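# Bend a rod into an upright arch between sockets

## Task

Shape the rod into a standing arch whose two ends sit one in each of the board's two sockets; the arch must still be standing that way after the robot lets go, when the scene is ended.

## Robot and tools

ROBOT. There are two six-joint arms, left_arm and right_arm. Each has a parallel two-finger gripper. left_arm is on the +y side, with its base at (+0.022, +0.352, 0) m. right_arm has its base at (+0.009, -0.334, 0) m. Both bases are yawed by about a degree. A gripper's fingers point along its own +z axis and close along its own y axis. The reported hand point lies between the finger pads, roughly 1 cm behind the tips. A camera stand is bolted behind the arms. Loose objects may sometimes be nudged by outside pushes.

FRAMES. Reported hand positions (m), orientations (end_effector_quat_wxyz), velocities and targets are all in the scene frame. Its origin is at table-top height, midway between the nominal bases. +x points out over the table, +y toward left_arm and +z up. Commanded offsets work differently: each one runs along the axes of that arm's current Hand target, which is the gripper's own frame.

CAMERAS. cam_head_left, cam_head_right, cam_low, cam_left_wrist and cam_right_wrist are all 672x504. zoom_image also accepts cam_high. Calibration data (intrinsics, T_world_to_cam) are given. The fixed cameras may be off by a few degrees and millimetres. A wrist camera image can lag slightly while its arm moves.

execute_actions(actions, cameras). actions is a list of actions. Each action is a table of at most 15 rows, and each row lasts one 1/30 s step. If a table is short, its final row repeats until 15 steps (0.5 s) have passed. One row is a single list of 14 numbers, each in [-1, 1]. The first seven belong to left_arm: dx, dy, dz, rx, ry, rz, opening. The last seven are the same for right_arm. Both arms' numbers are always included.
- dx to rz are offsets, not poses. They are measured from the arm's Hand target as it was when the action began, along that target's own axes.
- Every row in an action is measured from that same start, so rows within one action do not add up. Later actions do stack: sending the same offset again moves the gripper further.
- 1.0 equals 0.6 m of travel or 180 degrees. rx, ry and rz together form one rotation vector.
- opening is absolute: +1 is fully open (0.093 m), -1 is closed.
- Six zeros request no new pose. The opening number is still a live command, so resend the gripper's present opening.
- cameras takes a list of names: ["all"] for every camera, [] for none. An unknown name invalidates the call. Images come back by default only when actions is empty.

move(target, speed, blend, opening_speed, grip_force, blocking, cameras). This plans straight-line paths for both grippers. target is either one 14-number row laid out as above, or a list of up to 15 rows. Every row is an offset from the Hand targets at the start of the move, not from the previous row. Other arguments:
- speed: top path speed in m/s, from 0.002 to 2.9, default 0.25. Turning is capped at twice that value in rad/s. Give one value, or one per target.
- blend: corner rounding in m; 0 means stop at each target.
- opening_speed: how fast the commanded opening changes, per second on the -1 to +1 scale, at least 0.2.
- grip_force: finger-pad force limit in N, from 10 to 50, either one value or one per arm. It stays set until changed. Lower forces close the fingers slowly.
- blocking=false returns after about 0.5 s while the motion carries on.
A move lasts at most 10 s and does not avoid obstacles. The result ends with a move: line giving the outcome (done, off_target, moving, held, fault) and any limits, such as paced (the pose was clipped) or held (steps were withheld).

wait(seconds): runs the scene for 0 to 3600 s without new commands. It returns early if a running move finishes. stop(): brakes a running move. zoom_image(camera, region): region is [x0, y0, x1, y1] in pixels, at most 504 by 504, taken from the newest image of that camera. read_manual: licence text only. finished_scene(scene): ends scene 1, 2 or 3, and cannot be undone. After ending scene 1, make no further call in the same reply.

RESULTS. Hand target is the last commanded pose after clipping, and it is the base for the next offsets. Grippers often settle short of it or sag under load, so compare end_effector_position against the Hand target. If there is a gap, send the missing distance, and correct any tilt that has crept in. Each step, the commanded orientation is limited to 40 degrees from the measured one. Tool commands lists the current gripper commands. grip_measured uses the opening scale: the pads meet near -0.94, and each millimetre of object width adds about 0.0208. It may read up to 0.02 too open. To grip a rigid part firmly, command at least 0.41 below the reading for its width. To release, command well above that reading. Joint positions end with the gripper gap in m. Joint velocities may read within noise. Joint torques contain offsets and noise, and joints 1 to 3 wrap at ±28 N m. MOTOR HOT appears at 75 °C. At 90 °C an OVER-TEMPERATURE FAULT folds that arm up and disables it for the rest of the scene.

AVOID. Do not drop the rod or open a gripper while the rod is still moving. Anything that leaves the table fails the scene. Avoid fast impacts on the board or table and hard or prolonged pushing: an arm blocked by something keeps pressing until you command it back past the gripper. Keep the two grippers, their housings and their wrist cameras apart. The clearance check does not protect them, and any arm-to-arm press, including closing a gripper on the other arm's fingers, can fail the scene. Do not strain the wrist camera cables. Do not run a path close to an arm's own base, because the elbow can swing around fast. Do not hold stretched-out poses or loads for long, since the motors heat up. Fast motions overshoot the path and hit harder.

Each tool is called after "Emit:" in YAML: its name, and indented under it one key for each argument.

## Session

Emit:
execute_actions:
  actions: []

Scene clock: 0.00 s.
left_arm: end_effector_position=(+0.4160, +0.3464, +0.0787) grip_measured=+1.000 end_effector_quat_wxyz=(+0.561, -0.008, +0.828, +0.007) | right_arm: end_effector_position=(+0.3908, -0.3581, +0.0831) grip_measured=+1.000 end_effector_quat_wxyz=(+0.539, +0.065, +0.831, -0.119)
Joint positions: left_arm=[-0.058 1.601 0.384 0.838 -0.054 -0.018 0.093] | right_arm=[0.133 1.536 0.395 0.713 0.353 0.017 0.093]
Joint velocities: within noise
Joint torques (N m): no reading
Heat: left arm: 32 °C; right arm: 28 °C.
Hand target: left_arm +0.4209, +0.3463, +0.0903; +0.577, -0.008, +0.817, +0.006 | right_arm +0.3940, -0.3578, +0.0894; +0.547, +0.067, +0.826, -0.118
Tool commands: left_gripper/opening=+1.0 right_gripper/opening=+1.0

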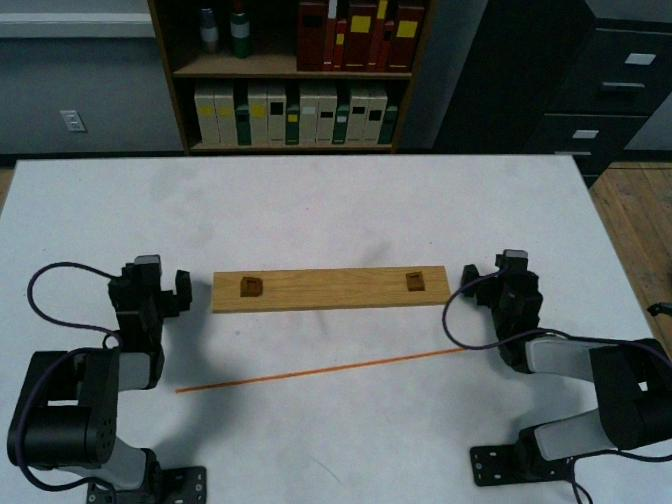

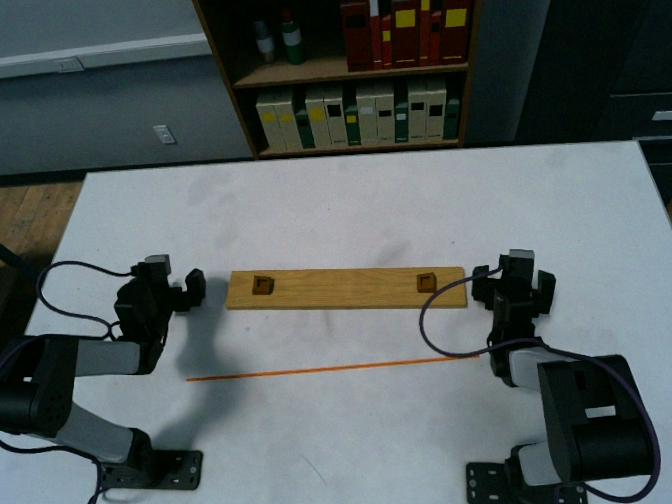

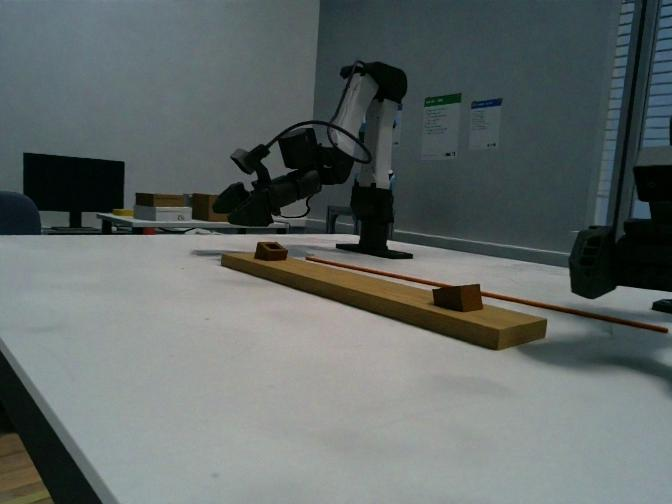

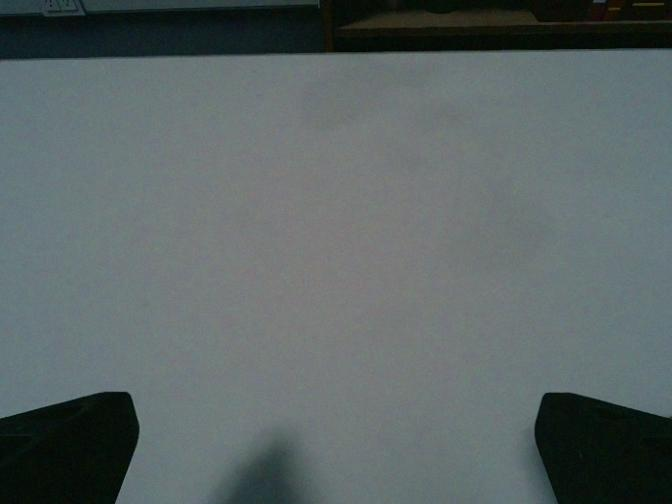

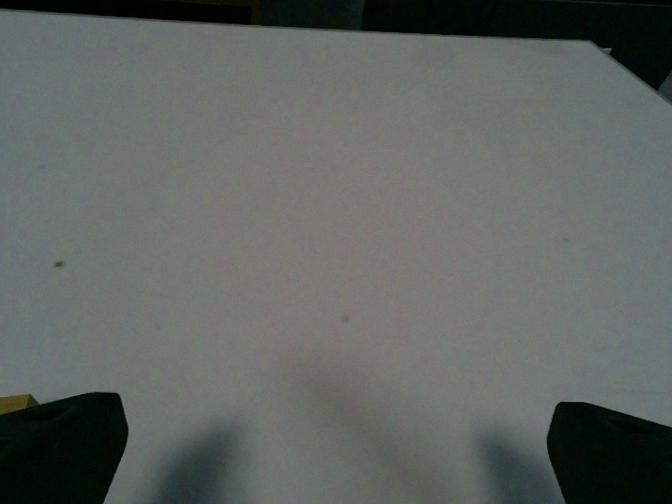

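Emit:
zoom_image:
  camera: "cam_head_left"
  region: [200, 240, 470, 330]

Emit:
zoom_image:
  camera: "cam_low"
  region: [210, 220, 560, 360]

Emit:
zoom_image:
  camera: "cam_head_right"
  region: [380, 240, 500, 330]

Emit:
zoom_image:
  camera: "cam_head_left"
  region: [150, 320, 510, 430]

Scaled by 1.867.

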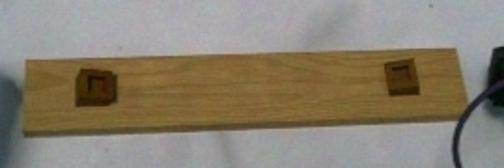

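Scaled by 1.440.

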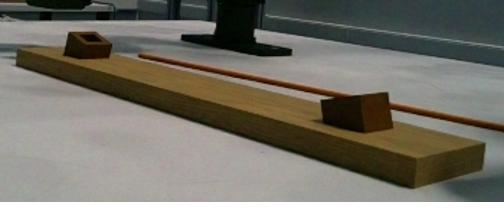

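Scaled by 4.200.

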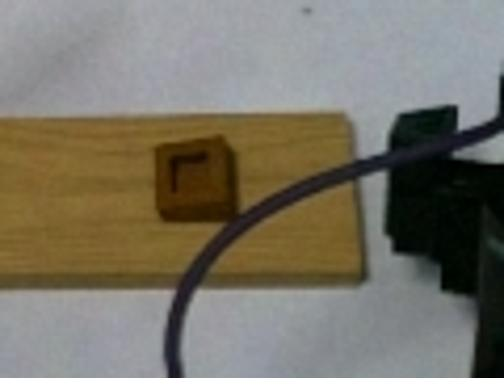

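Scaled by 1.400.

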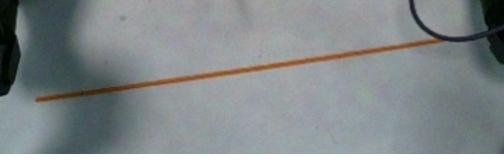

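Emit:
zoom_image:
  camera: "cam_head_right"
  region: [400, 310, 560, 410]

Emit:
zoom_image:
  camera: "cam_low"
  region: [250, 220, 420, 320]

Emit:
zoom_image:
  camera: "cam_head_left"
  region: [400, 310, 560, 410]

Scaled by 3.150.

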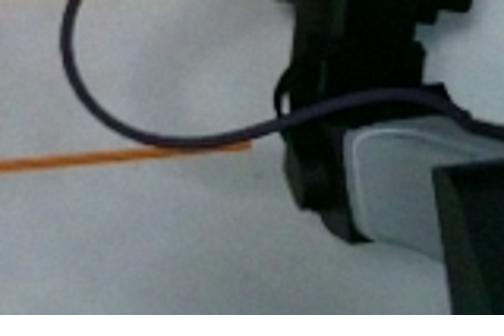

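Scaled by 2.965.

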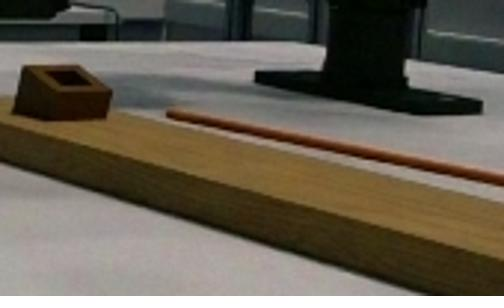

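Scaled by 3.150.

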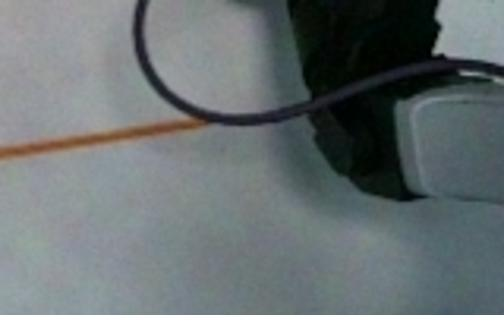

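Emit:
move:
  target: [-0.1228,-0.16,-0.2025,0.2383,-0.0702,0.1217,0.0,0,0,0,0,0,0,0.0]
  cameras: ["cam_left_wrist","cam_head_left"]

Scene clock: 251.67 s.
left_arm: end_effector_position=(+0.3301, +0.2482, +0.1810) grip_measured=+0.003 end_effector_quat_wxyz=(+0.593, +0.340, +0.704, -0.194) | right_arm: end_effector_position=(+0.3908, -0.3581, +0.0831) grip_measured=+0.001 end_effector_quat_wxyz=(+0.539, +0.065, +0.831, -0.119)
Joint positions: left_arm=[0.033 1.051 0.4 0.328 0.795 0.367 0.045] | right_arm=[0.133 1.536 0.395 0.713 0.353 0.017 0.045]
Joint torques (N m): left_arm=[0.57 -4.23 8.09 2.32 0.2 0.19] | right_arm=[-0.05 -5.3 6.71 1.85 0.16 -0.06]
Heat: left arm: 45 °C; right arm: 42 °C.
Hand target: left_arm +0.3330, +0.2483, +0.2001; +0.612, +0.354, +0.683, -0.183 | right_arm +0.3940, -0.3578, +0.0894; +0.547, +0.067, +0.826, -0.118
Off the commanded pose: left_arm 0.019 m, 4 deg | right_arm 0.007 m, 1 deg.
move: off_target (left_arm)
cam_left_wrist: T_world_to_cam=[[-0.7179, -0.68544, -0.12166, 0.42933], [-0.35041, 0.5068, -0.78763, 0.17403], [0.60153, -0.52281, -0.60402, 0.12351]] pos_world=[0.2949, 0.27065, 0.26391]
Images, in order (width x height): cam_head_left 672x504, cam_left_wrist 672x504.

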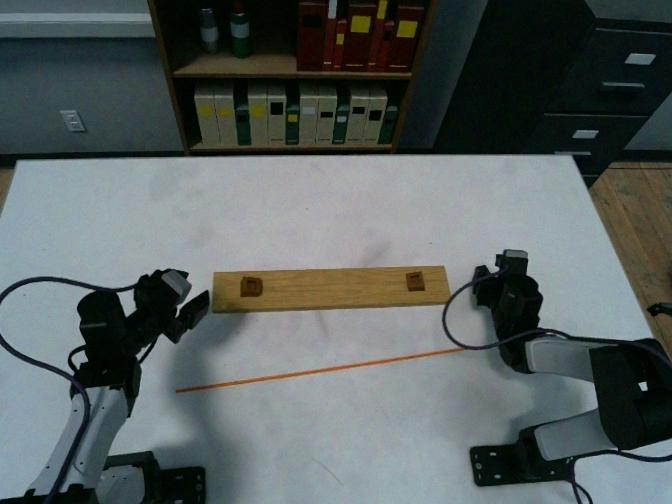

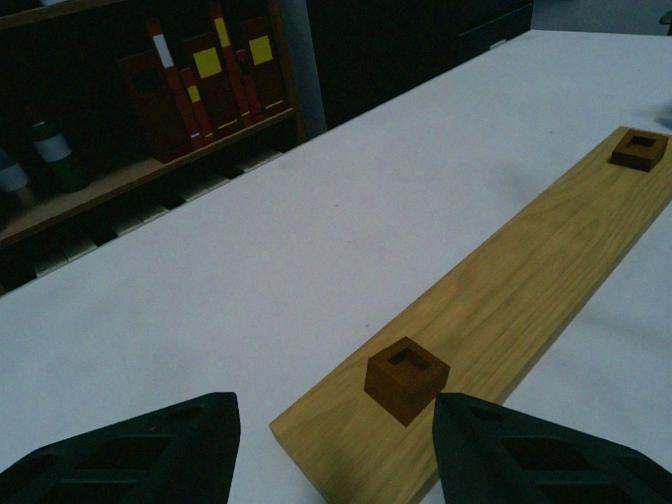

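Emit:
zoom_image:
  camera: "cam_left_wrist"
  region: [340, 320, 480, 440]

Emit:
zoom_image:
  camera: "cam_left_wrist"
  region: [590, 110, 672, 190]

Scaled by 3.600.

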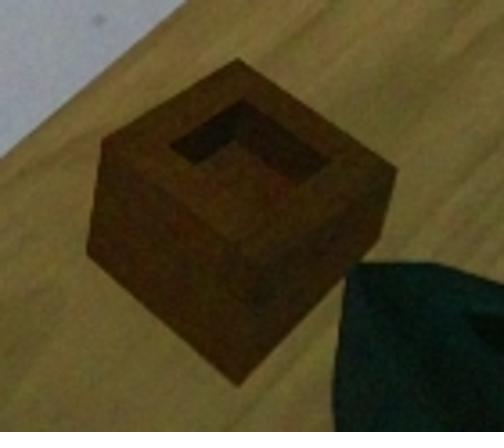

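Scaled by 6.146.

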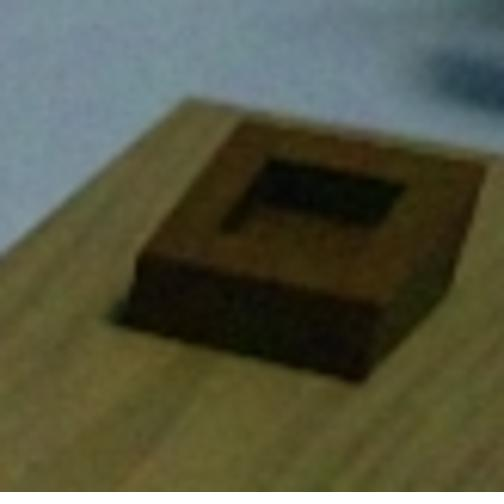

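Emit:
zoom_image:
  camera: "cam_head_left"
  region: [80, 430, 240, 504]

Emit:
zoom_image:
  camera: "cam_head_left"
  region: [440, 420, 600, 504]

Emit:
zoom_image:
  camera: "cam_head_left"
  region: [70, 240, 270, 380]

Scaled by 3.150.

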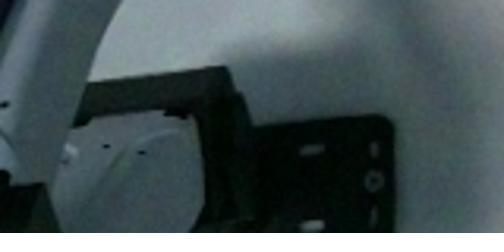

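Scaled by 3.150.

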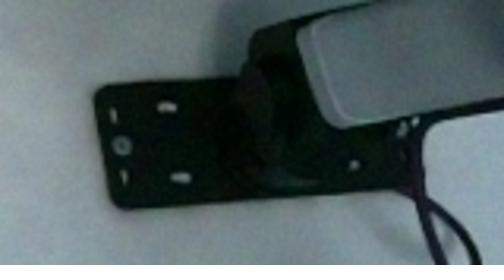

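Scaled by 2.520.

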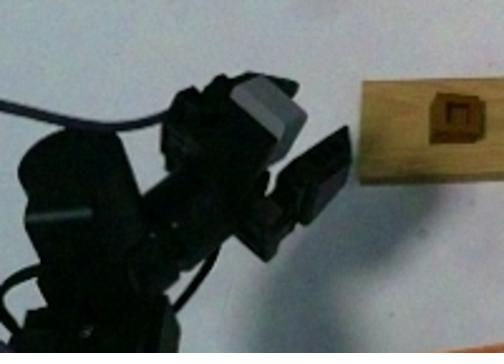

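Emit:
move:
  target: [0.1105,-0.1767,-0.122,0.1971,0.3999,0.1433,0.0,0.034,0.15,-0.3132,-0.3683,0.2187,-0.4983,0.0]
  cameras: ["all"]

Scene clock: 375.00 s.
left_arm: end_effector_position=(+0.2029, +0.2439, +0.1248) grip_measured=+0.003 end_effector_quat_wxyz=(-0.001, +0.683, +0.731, -0.006) | right_arm: end_effector_position=(+0.2357, -0.2234, +0.1254) grip_measured=+0.001 end_effector_quat_wxyz=(+0.000, +0.726, -0.688, -0.005)
Joint positions: left_arm=[-0.549 1.34 1.087 -1.322 0.012 0.976 0.045] | right_arm=[0.49 1.499 1.223 -1.298 -0.009 -1.179 0.045]
Joint torques (N m): left_arm=[-0.28 -3.67 7.04 0.17 -0.18 -0.12] | right_arm=[0.42 -3.93 9.63 0.16 0.1 -0.19]
Heat: left arm: 44 °C; right arm: 44 °C.
Hand target: left_arm +0.2063, +0.2431, +0.1301; +0.000, +0.680, +0.733, +0.000 | right_arm +0.2407, -0.2212, +0.1299; +0.000, +0.733, -0.680, +0.000
Off the commanded pose: left_arm 0.006 m, 1 deg | right_arm 0.007 m, 1 deg.
move: done
cam_left_wrist: T_world_to_cam=[[-0.99707, -0.07239, 0.0246, 0.21711], [-0.05613, 0.91158, 0.40728, -0.22023], [-0.05191, 0.40471, -0.91297, 0.10875]] pos_world=[0.20976, 0.17246, 0.18364]
cam_right_wrist: T_world_to_cam=[[0.99703, 0.0722, -0.027, -0.21596], [0.07694, -0.91075, 0.40572, -0.23222], [0.00471, -0.40659, -0.9136, 0.10523]] pos_world=[0.23269, -0.15312, 0.18452]

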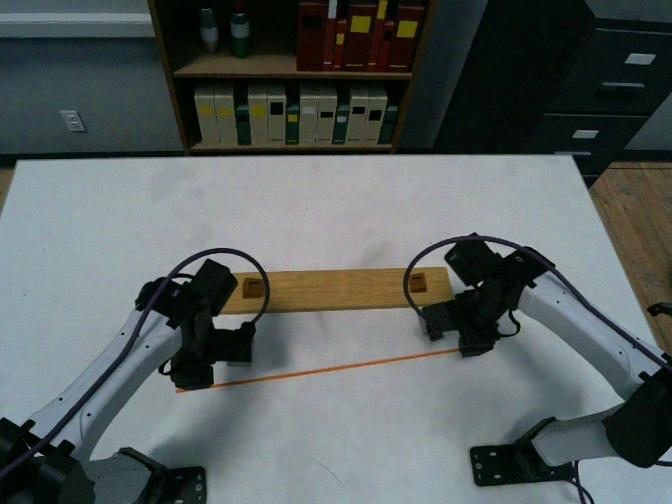

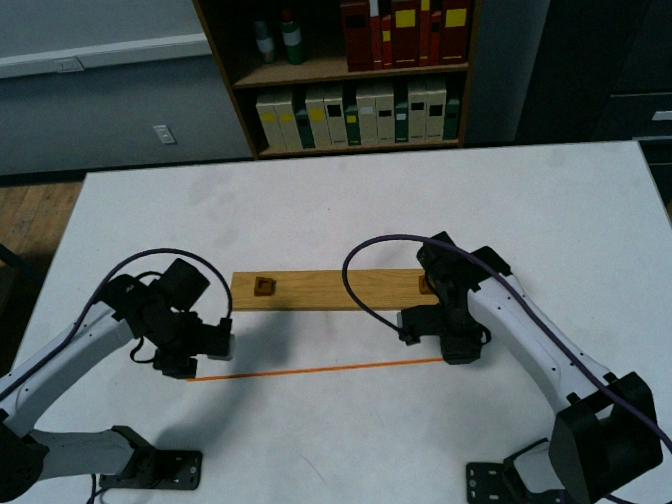

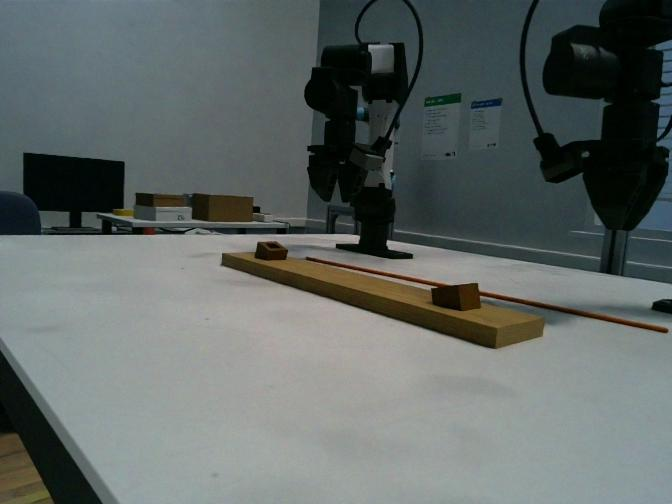

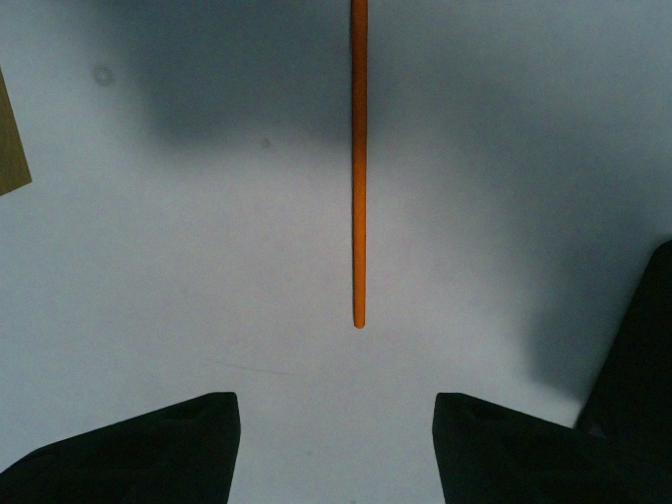

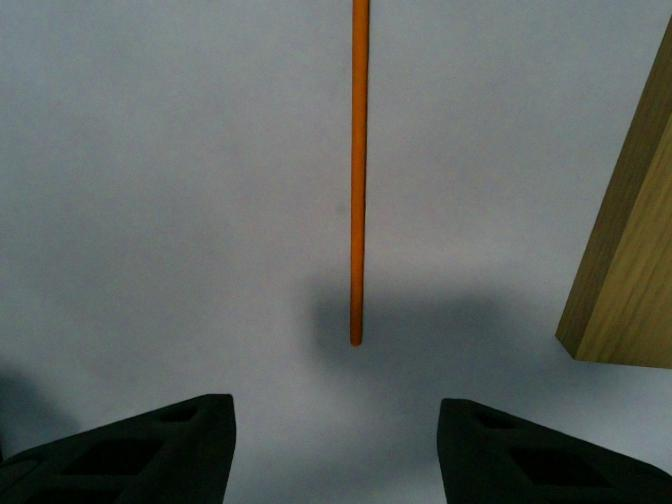

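Emit:
move:
  target: [0,0,0.133,0,0,0,0.0,0,0,0.133,0,0,0,0.0]
  cameras: ["cam_left_wrist","cam_right_wrist","cam_low"]

Scene clock: 420.97 s.
left_arm: end_effector_position=(+0.2024, +0.2444, +0.0524) grip_measured=+0.003 end_effector_quat_wxyz=(-0.004, +0.682, +0.731, -0.006) | right_arm: end_effector_position=(+0.2415, -0.2207, +0.0572) grip_measured=+0.001 end_effector_quat_wxyz=(-0.007, +0.726, -0.688, -0.002)
Joint positions: left_arm=[-0.549 1.392 0.835 -1.026 0.011 0.975 0.045] | right_arm=[0.49 1.555 1.001 -1.004 -0.009 -1.179 0.045]
Joint torques (N m): left_arm=[-0.27 -3.88 4.6 0.58 -0.18 -0.12] | right_arm=[0.39 -4.11 5.08 0.49 0.09 -0.2]
Heat: left arm: 39 °C; right arm: 40 °C.
Hand target: left_arm +0.2063, +0.2432, +0.0503; +0.000, +0.680, +0.733, +0.000 | right_arm +0.2407, -0.2211, +0.0501; +0.000, +0.733, -0.680, +0.000
Off the commanded pose: left_arm 0.005 m, 1 deg | right_arm 0.007 m, 1 deg.
move: done
cam_left_wrist: T_world_to_cam=[[-0.99688, -0.07324, 0.02932, 0.21829], [-0.05475, 0.90982, 0.41139, -0.19135], [-0.05681, 0.4085, -0.91099, 0.04239]] pos_world=[0.20954, 0.17277, 0.11094]
cam_right_wrist: T_world_to_cam=[[0.99723, 0.07344, -0.01182, -0.22442], [0.072, -0.91319, 0.40113, -0.20163], [0.01866, -0.40087, -0.91594, 0.04202]] pos_world=[0.23753, -0.1508, 0.11672]
Images, in order (width x height): cam_low 672x504, cam_left_wrist 672x504, cam_right_wrist 672x504.

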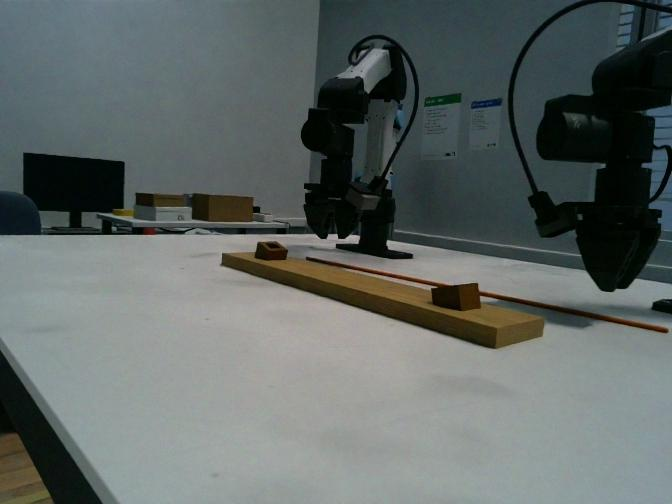

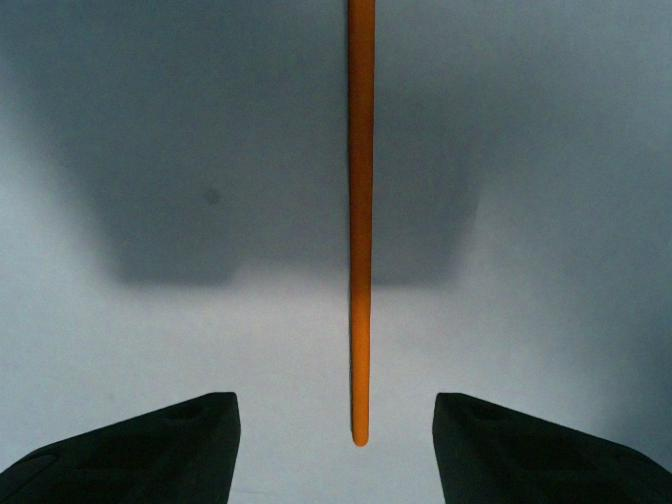

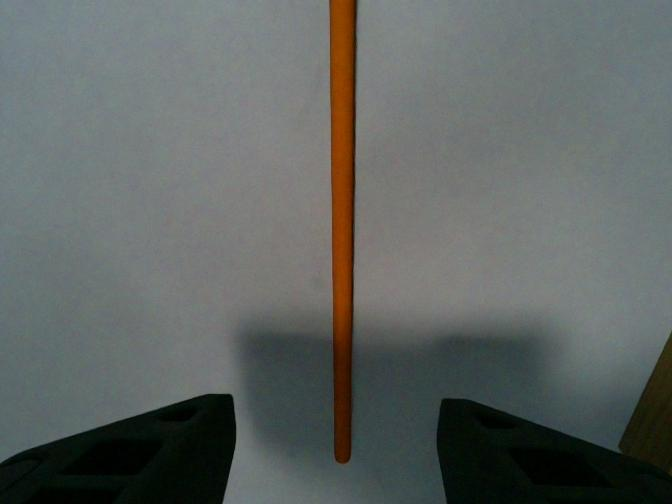

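Emit:
move:
  target: [0,-0.01,0.055,0,0,0.008,0.0,0,0.0,0.06,0,0,0,0.0]
  speed: 0.08
  cameras: ["cam_left_wrist","cam_right_wrist","cam_low"]

Emit:
zoom_image:
  camera: "cam_low"
  region: [560, 240, 672, 340]

Emit:
zoom_image:
  camera: "cam_low"
  region: [270, 180, 430, 290]

Scene clock: 453.87 s.
left_arm: end_effector_position=(+0.1968, +0.2440, +0.0194) grip_measured=+0.003 end_effector_quat_wxyz=(-0.005, +0.688, +0.726, -0.006) | right_arm: end_effector_position=(+0.2423, -0.2203, +0.0210) grip_measured=+0.001 end_effector_quat_wxyz=(-0.007, +0.726, -0.688, -0.002)
Joint positions: left_arm=[-0.565 1.429 0.724 -0.877 0.01 0.975 0.045] | right_arm=[0.49 1.615 0.906 -0.85 -0.009 -1.179 0.045]
Joint torques (N m): left_arm=[-0.34 -3.95 4.36 0.56 -0.18 -0.02] | right_arm=[0.4 -4.25 4.7 0.44 0.14 -0.19]
Heat: left arm: 38 °C; right arm: 38 °C.
Hand target: left_arm +0.2004, +0.2426, +0.0173; +0.000, +0.689, +0.724, +0.000 | right_arm +0.2407, -0.2211, +0.0141; +0.000, +0.733, -0.680, +0.000
Off the commanded pose: left_arm 0.004 m, 1 deg | right_arm 0.007 m, 1 deg.
move: done
cam_left_wrist: T_world_to_cam=[[-0.9979, -0.05769, 0.02932, 0.21007], [-0.04053, 0.91032, 0.41192, -0.18068], [-0.05046, 0.40987, -0.91075, 0.01062]] pos_world=[0.20284, 0.17225, 0.07793]
cam_right_wrist: T_world_to_cam=[[0.99722, 0.0735, -0.01219, -0.22553], [0.0722, -0.91313, 0.40123, -0.18684], [0.01836, -0.401, -0.9159, 0.00906]] pos_world=[0.23823, -0.1504, 0.08052]
Images, in order (width x height): cam_low 672x504, cam_left_wrist 672x504, cam_right_wrist 672x504.

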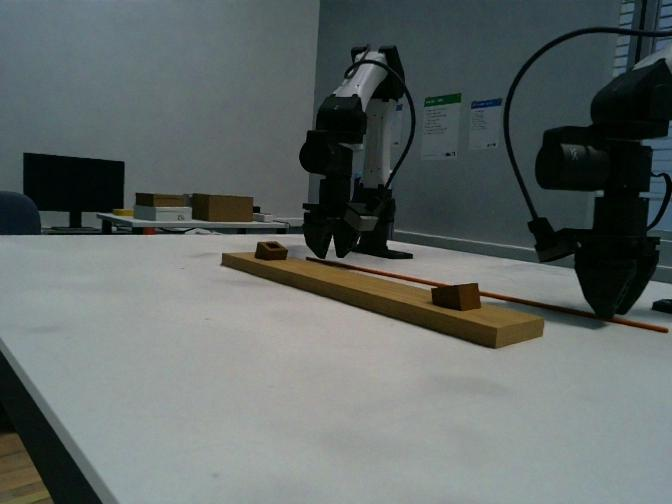

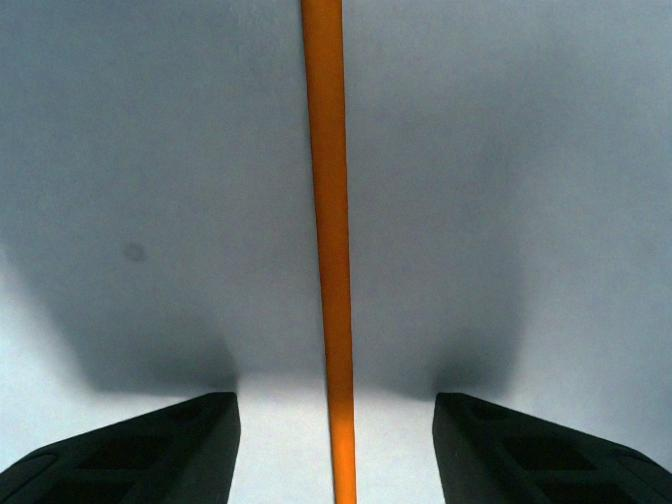

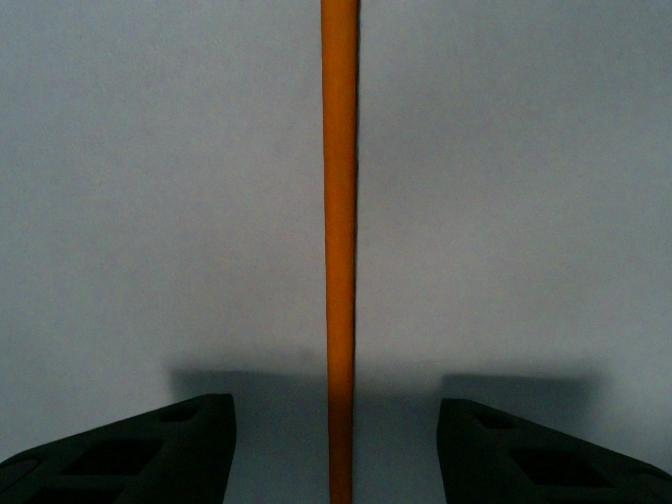

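Scaled by 4.500.

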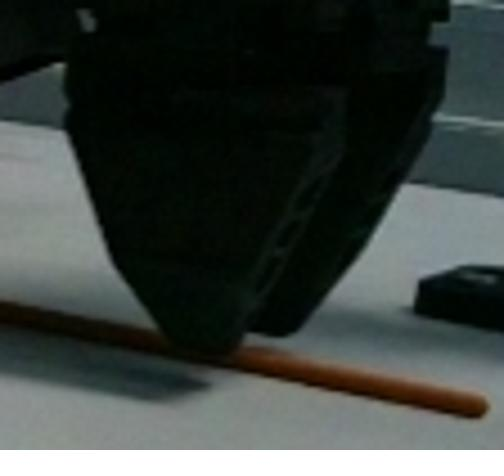

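Scaled by 3.150.

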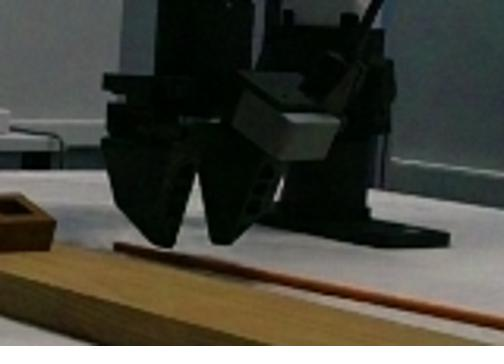

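Emit:
move:
  target: [-0.01,0.0,0.0108,0,0,-0.016,0.0,0,0.0,0.0125,0,0,0,0.0]
  speed: 0.05
  cameras: ["cam_left_wrist","cam_right_wrist"]

Scene clock: 504.43 s.
left_arm: end_effector_position=(+0.1964, +0.2389, +0.0130) grip_measured=+0.003 end_effector_quat_wxyz=(-0.007, +0.673, +0.739, -0.006) | right_arm: end_effector_position=(+0.2423, -0.2203, +0.0135) grip_measured=+0.001 end_effector_quat_wxyz=(-0.007, +0.726, -0.687, -0.002)
Joint positions: left_arm=[-0.588 1.457 0.719 -0.849 0.009 0.912 0.045] | right_arm=[0.49 1.63 0.889 -0.818 -0.009 -1.18 0.045]
Joint torques (N m): left_arm=[-0.36 -4.08 4.29 0.64 -0.16 -0.12] | right_arm=[0.43 -4.33 4.77 0.48 0.08 -0.16]
Heat: left arm: 37 °C; right arm: 36 °C.
Hand target: left_arm +0.2007, +0.2366, +0.0108; +0.000, +0.671, +0.742, +0.000 | right_arm +0.2407, -0.2211, +0.0066; +0.000, +0.733, -0.680, +0.000
Off the commanded pose: left_arm 0.005 m, 1 deg | right_arm 0.007 m, 1 deg.
move: done
cam_left_wrist: T_world_to_cam=[[-0.9947, -0.09772, 0.032, 0.2185], [-0.07569, 0.90645, 0.41547, -0.16553], [-0.06961, 0.41085, -0.90904, 0.0104]] pos_world=[0.20554, 0.16712, 0.07123]
cam_right_wrist: T_world_to_cam=[[0.99719, 0.07382, -0.01246, -0.22565], [0.0726, -0.91303, 0.40138, -0.18393], [0.01826, -0.40116, -0.91583, 0.00218]] pos_world=[0.23833, -0.1504, 0.07302]

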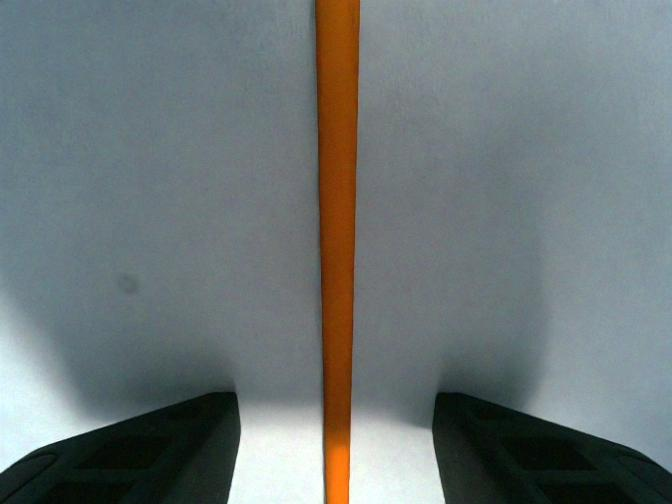

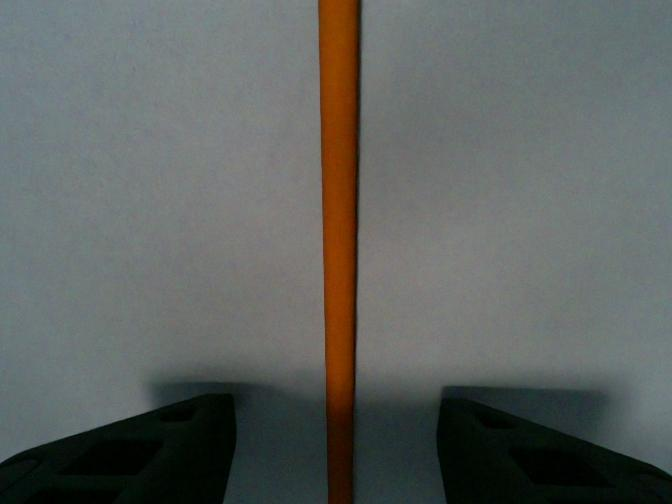

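Emit:
move:
  target: [0,0.0,0.006,0,0,0,0.0,0,0.0,0.006,0,0,0,0.0]
  speed: 0.03
  cameras: []

Emit:
move:
  target: [0,0.0,0,0,0,0,-1.0,0,0.0,0.0,0,0,0,-1.0]
  opening_speed: 0.8
  cameras: ["all"]

Scene clock: 516.67 s.
left_arm: end_effector_position=(+0.1964, +0.2389, +0.0127) grip_measured=+0.003 end_effector_quat_wxyz=(-0.006, +0.673, +0.740, -0.006) | right_arm: end_effector_position=(+0.2421, -0.2204, +0.0097) grip_measured=+0.001 end_effector_quat_wxyz=(-0.007, +0.726, -0.687, -0.002)
Joint positions: left_arm=[-0.588 1.457 0.717 -0.846 0.009 0.912 0.045] | right_arm=[0.49 1.638 0.88 -0.802 -0.009 -1.18 0.045]
Joint torques (N m): left_arm=[-0.32 -3.37 3.71 0.82 -0.17 -0.12] | right_arm=[0.47 -4.46 4.72 0.39 0.1 -0.19]
Heat: left arm: 36 °C; right arm: 36 °C.
Hand target: left_arm +0.2007, +0.2367, +0.0072; +0.000, +0.671, +0.742, +0.000 | right_arm +0.2407, -0.2211, +0.0030; +0.000, +0.733, -0.680, +0.000
Off the commanded pose: left_arm 0.007 m, 1 deg | right_arm 0.007 m, 1 deg.
move: done

Scene clock: 518.40 s.
left_arm: end_effector_position=(+0.1953, +0.2390, +0.0124) grip_measured=-0.939 end_effector_quat_wxyz=(-0.008, +0.674, +0.739, -0.006) | right_arm: end_effector_position=(+0.2423, -0.2203, +0.0097) grip_measured=-0.929 end_effector_quat_wxyz=(-0.007, +0.727, -0.687, -0.002)
Joint positions: left_arm=[-0.59 1.457 0.716 -0.849 0.009 0.91 0] | right_arm=[0.49 1.638 0.88 -0.801 -0.009 -1.182 0.001]
Joint torques (N m): left_arm=[-0.12 -3.36 3.82 0.83 -0.16 -0.11] | right_arm=[0.29 -4.45 4.6 0.41 0.08 -0.15]
Heat: left arm: 36 °C; right arm: 36 °C.
Hand target: left_arm +0.2007, +0.2367, +0.0072; +0.000, +0.671, +0.742, +0.000 | right_arm +0.2407, -0.2211, +0.0030; +0.000, +0.733, -0.680, +0.000
Off the commanded pose: left_arm 0.008 m, 1 deg | right_arm 0.007 m, 1 deg.
move: done
cam_left_wrist: T_world_to_cam=[[-0.99467, -0.0974, 0.03387, 0.21733], [-0.07449, 0.90574, 0.41723, -0.16556], [-0.07132, 0.41248, -0.90817, 0.0097]] pos_world=[0.20453, 0.16713, 0.07053]
cam_right_wrist: T_world_to_cam=[[0.99704, 0.07575, -0.0128, -0.22515], [0.07451, -0.91282, 0.40151, -0.18282], [0.01873, -0.40128, -0.91576, -0.00143]] pos_world=[0.23813, -0.1504, 0.06922]

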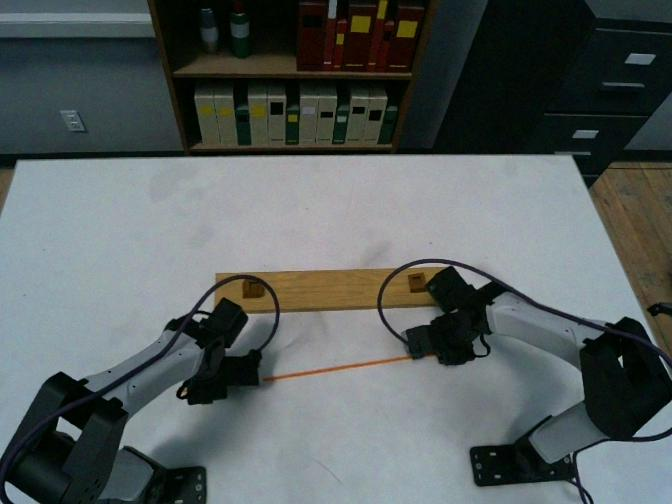

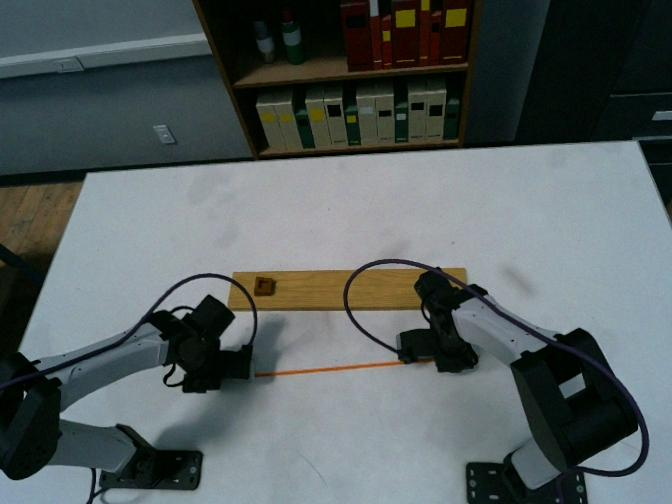

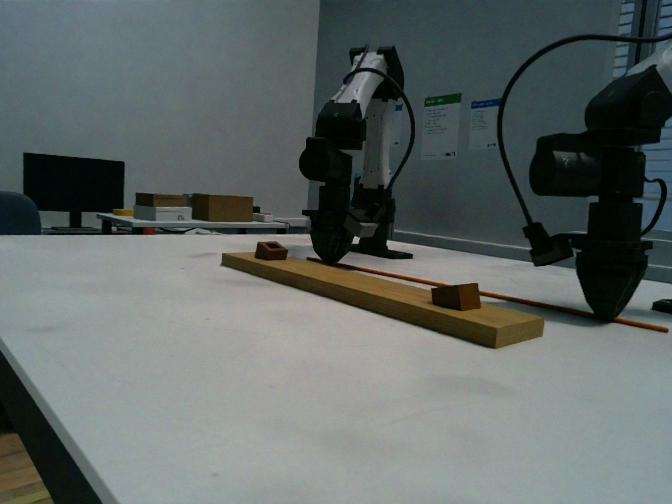

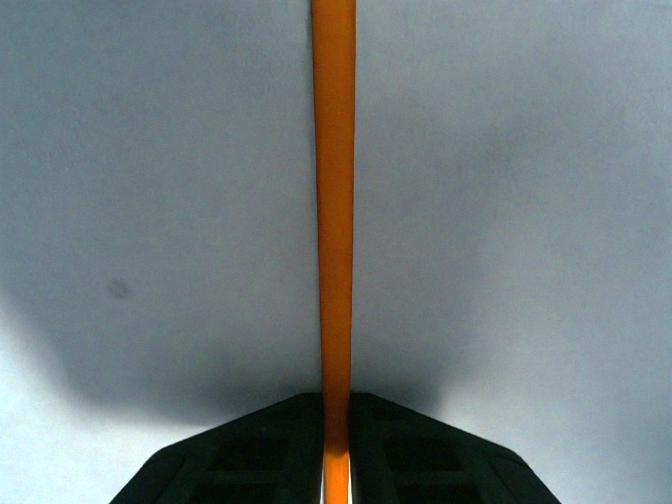

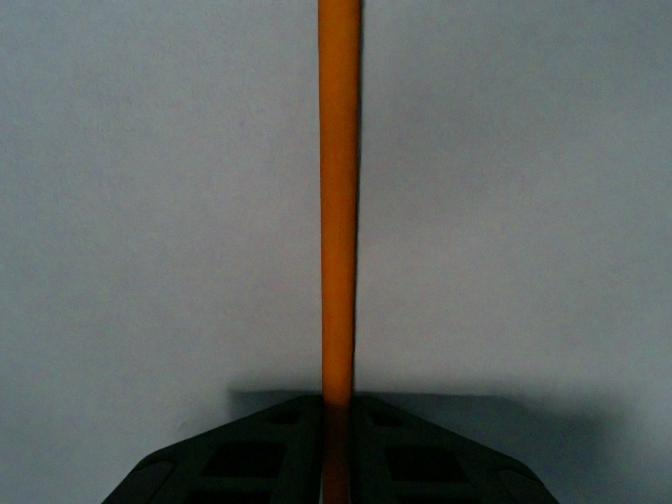

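Emit:
move:
  target:
    - [-0.005,0.0498,-0.2,0,0,0,-1,0.0037,-0.0498,-0.2,0,0,0,-1]
    - [-0.0245,0.1489,-0.3217,-0.0533,-0.1052,0.0019,-1,0.0083,-0.1135,-0.3283,0.0569,-0.1032,0.02,-1]
    - [-0.0587,0.1941,-0.3217,-0.1086,-0.2111,-0.0136,-1,-0.0098,-0.1333,-0.3283,0.1268,-0.2012,0.0665,-1]
  speed: 0.12
  blend: 0.02
  cameras: ["all"]

Scene clock: 660.27 s.
left_arm: end_effector_position=(+0.3172, +0.2209, +0.1861) grip_measured=-0.951 end_effector_quat_wxyz=(+0.318, +0.616, +0.716, -0.083) | right_arm: end_effector_position=(+0.3214, -0.2157, +0.1895) grip_measured=-0.938 end_effector_quat_wxyz=(+0.324, -0.618, +0.712, +0.080)
Joint positions: left_arm=[-0.209 1.311 1.127 -0.874 0.452 1.115 0] | right_arm=[0.168 1.366 1.179 -0.885 -0.484 -1.182 0]
Joint torques (N m): left_arm=[0.36 -7.13 5.56 1.92 0.61 -0.25] | right_arm=[-0.39 -6.93 6.12 1.33 -0.81 0.17]
Heat: left arm: 34 °C; right arm: 34 °C.
Hand target: left_arm +0.3200, +0.2133, +0.2003; +0.352, +0.609, +0.704, -0.093 | right_arm +0.3200, -0.2092, +0.2000; +0.352, -0.609, +0.704, +0.094
Off the commanded pose: left_arm 0.016 m, 4 deg | right_arm 0.013 m, 4 deg.
move: off_target (left_arm, right_arm)
cam_left_wrist: T_world_to_cam=[[-0.93985, -0.22285, -0.25889, 0.39583], [-0.17882, 0.96672, -0.18295, -0.08114], [0.29104, -0.12565, -0.94842, 0.19494]] pos_world=[0.30077, 0.19115, 0.27252]
cam_right_wrist: T_world_to_cam=[[0.9391, -0.19647, 0.28192, -0.39806], [-0.14883, -0.97204, -0.18165, -0.08721], [0.30973, 0.12863, -0.94208, 0.18934]] pos_world=[0.3022, -0.18733, 0.27475]

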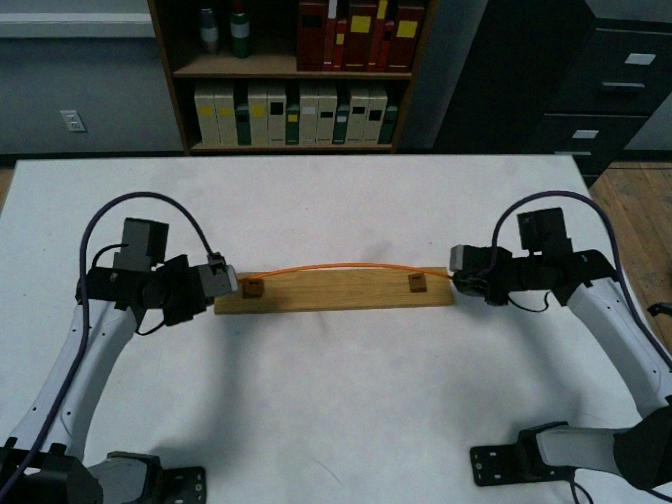

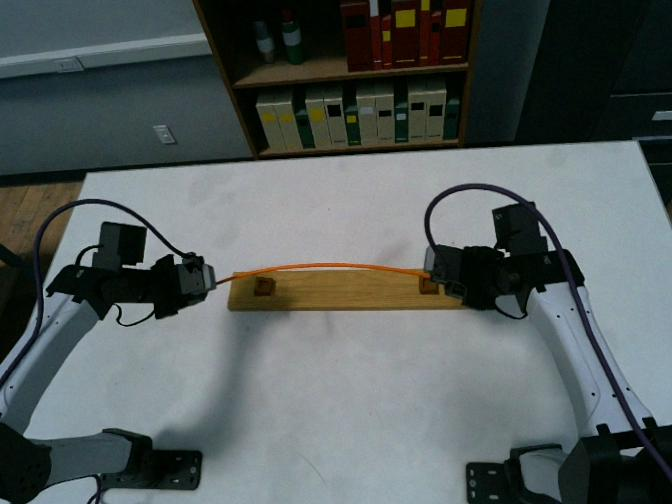

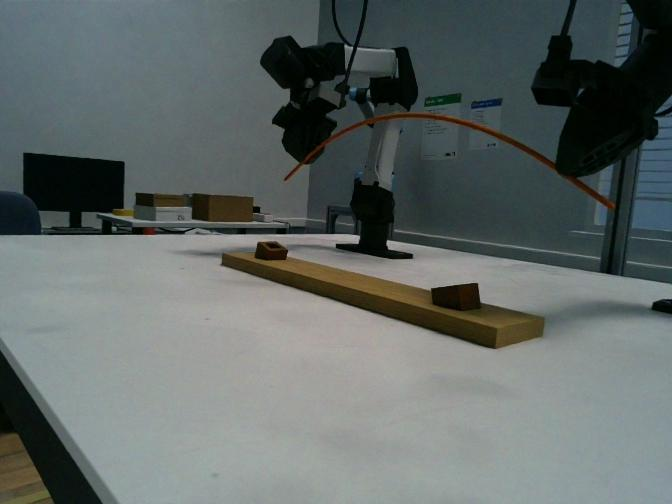

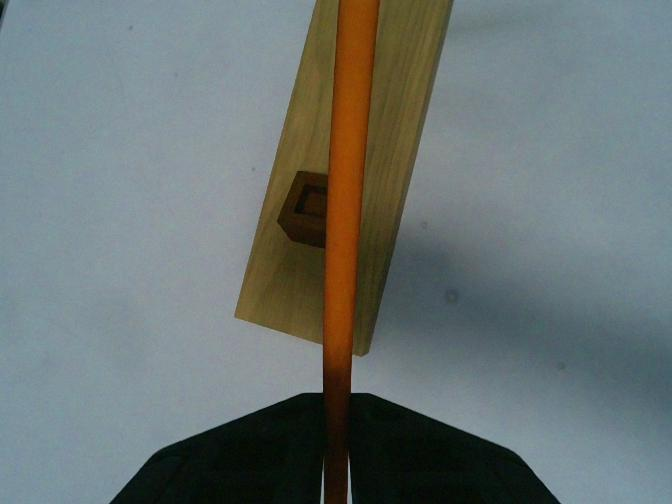

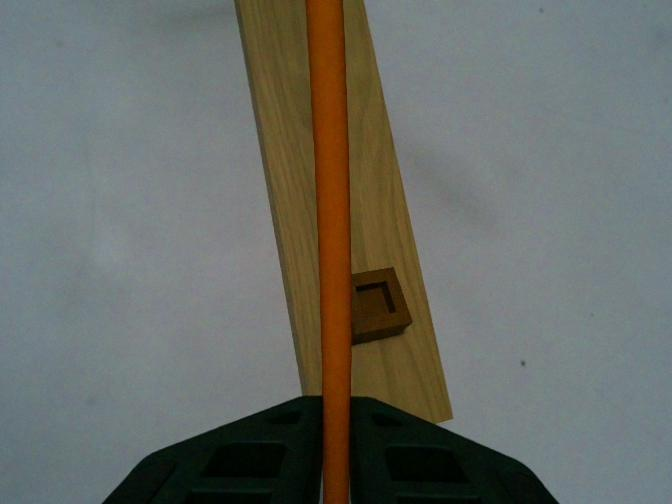

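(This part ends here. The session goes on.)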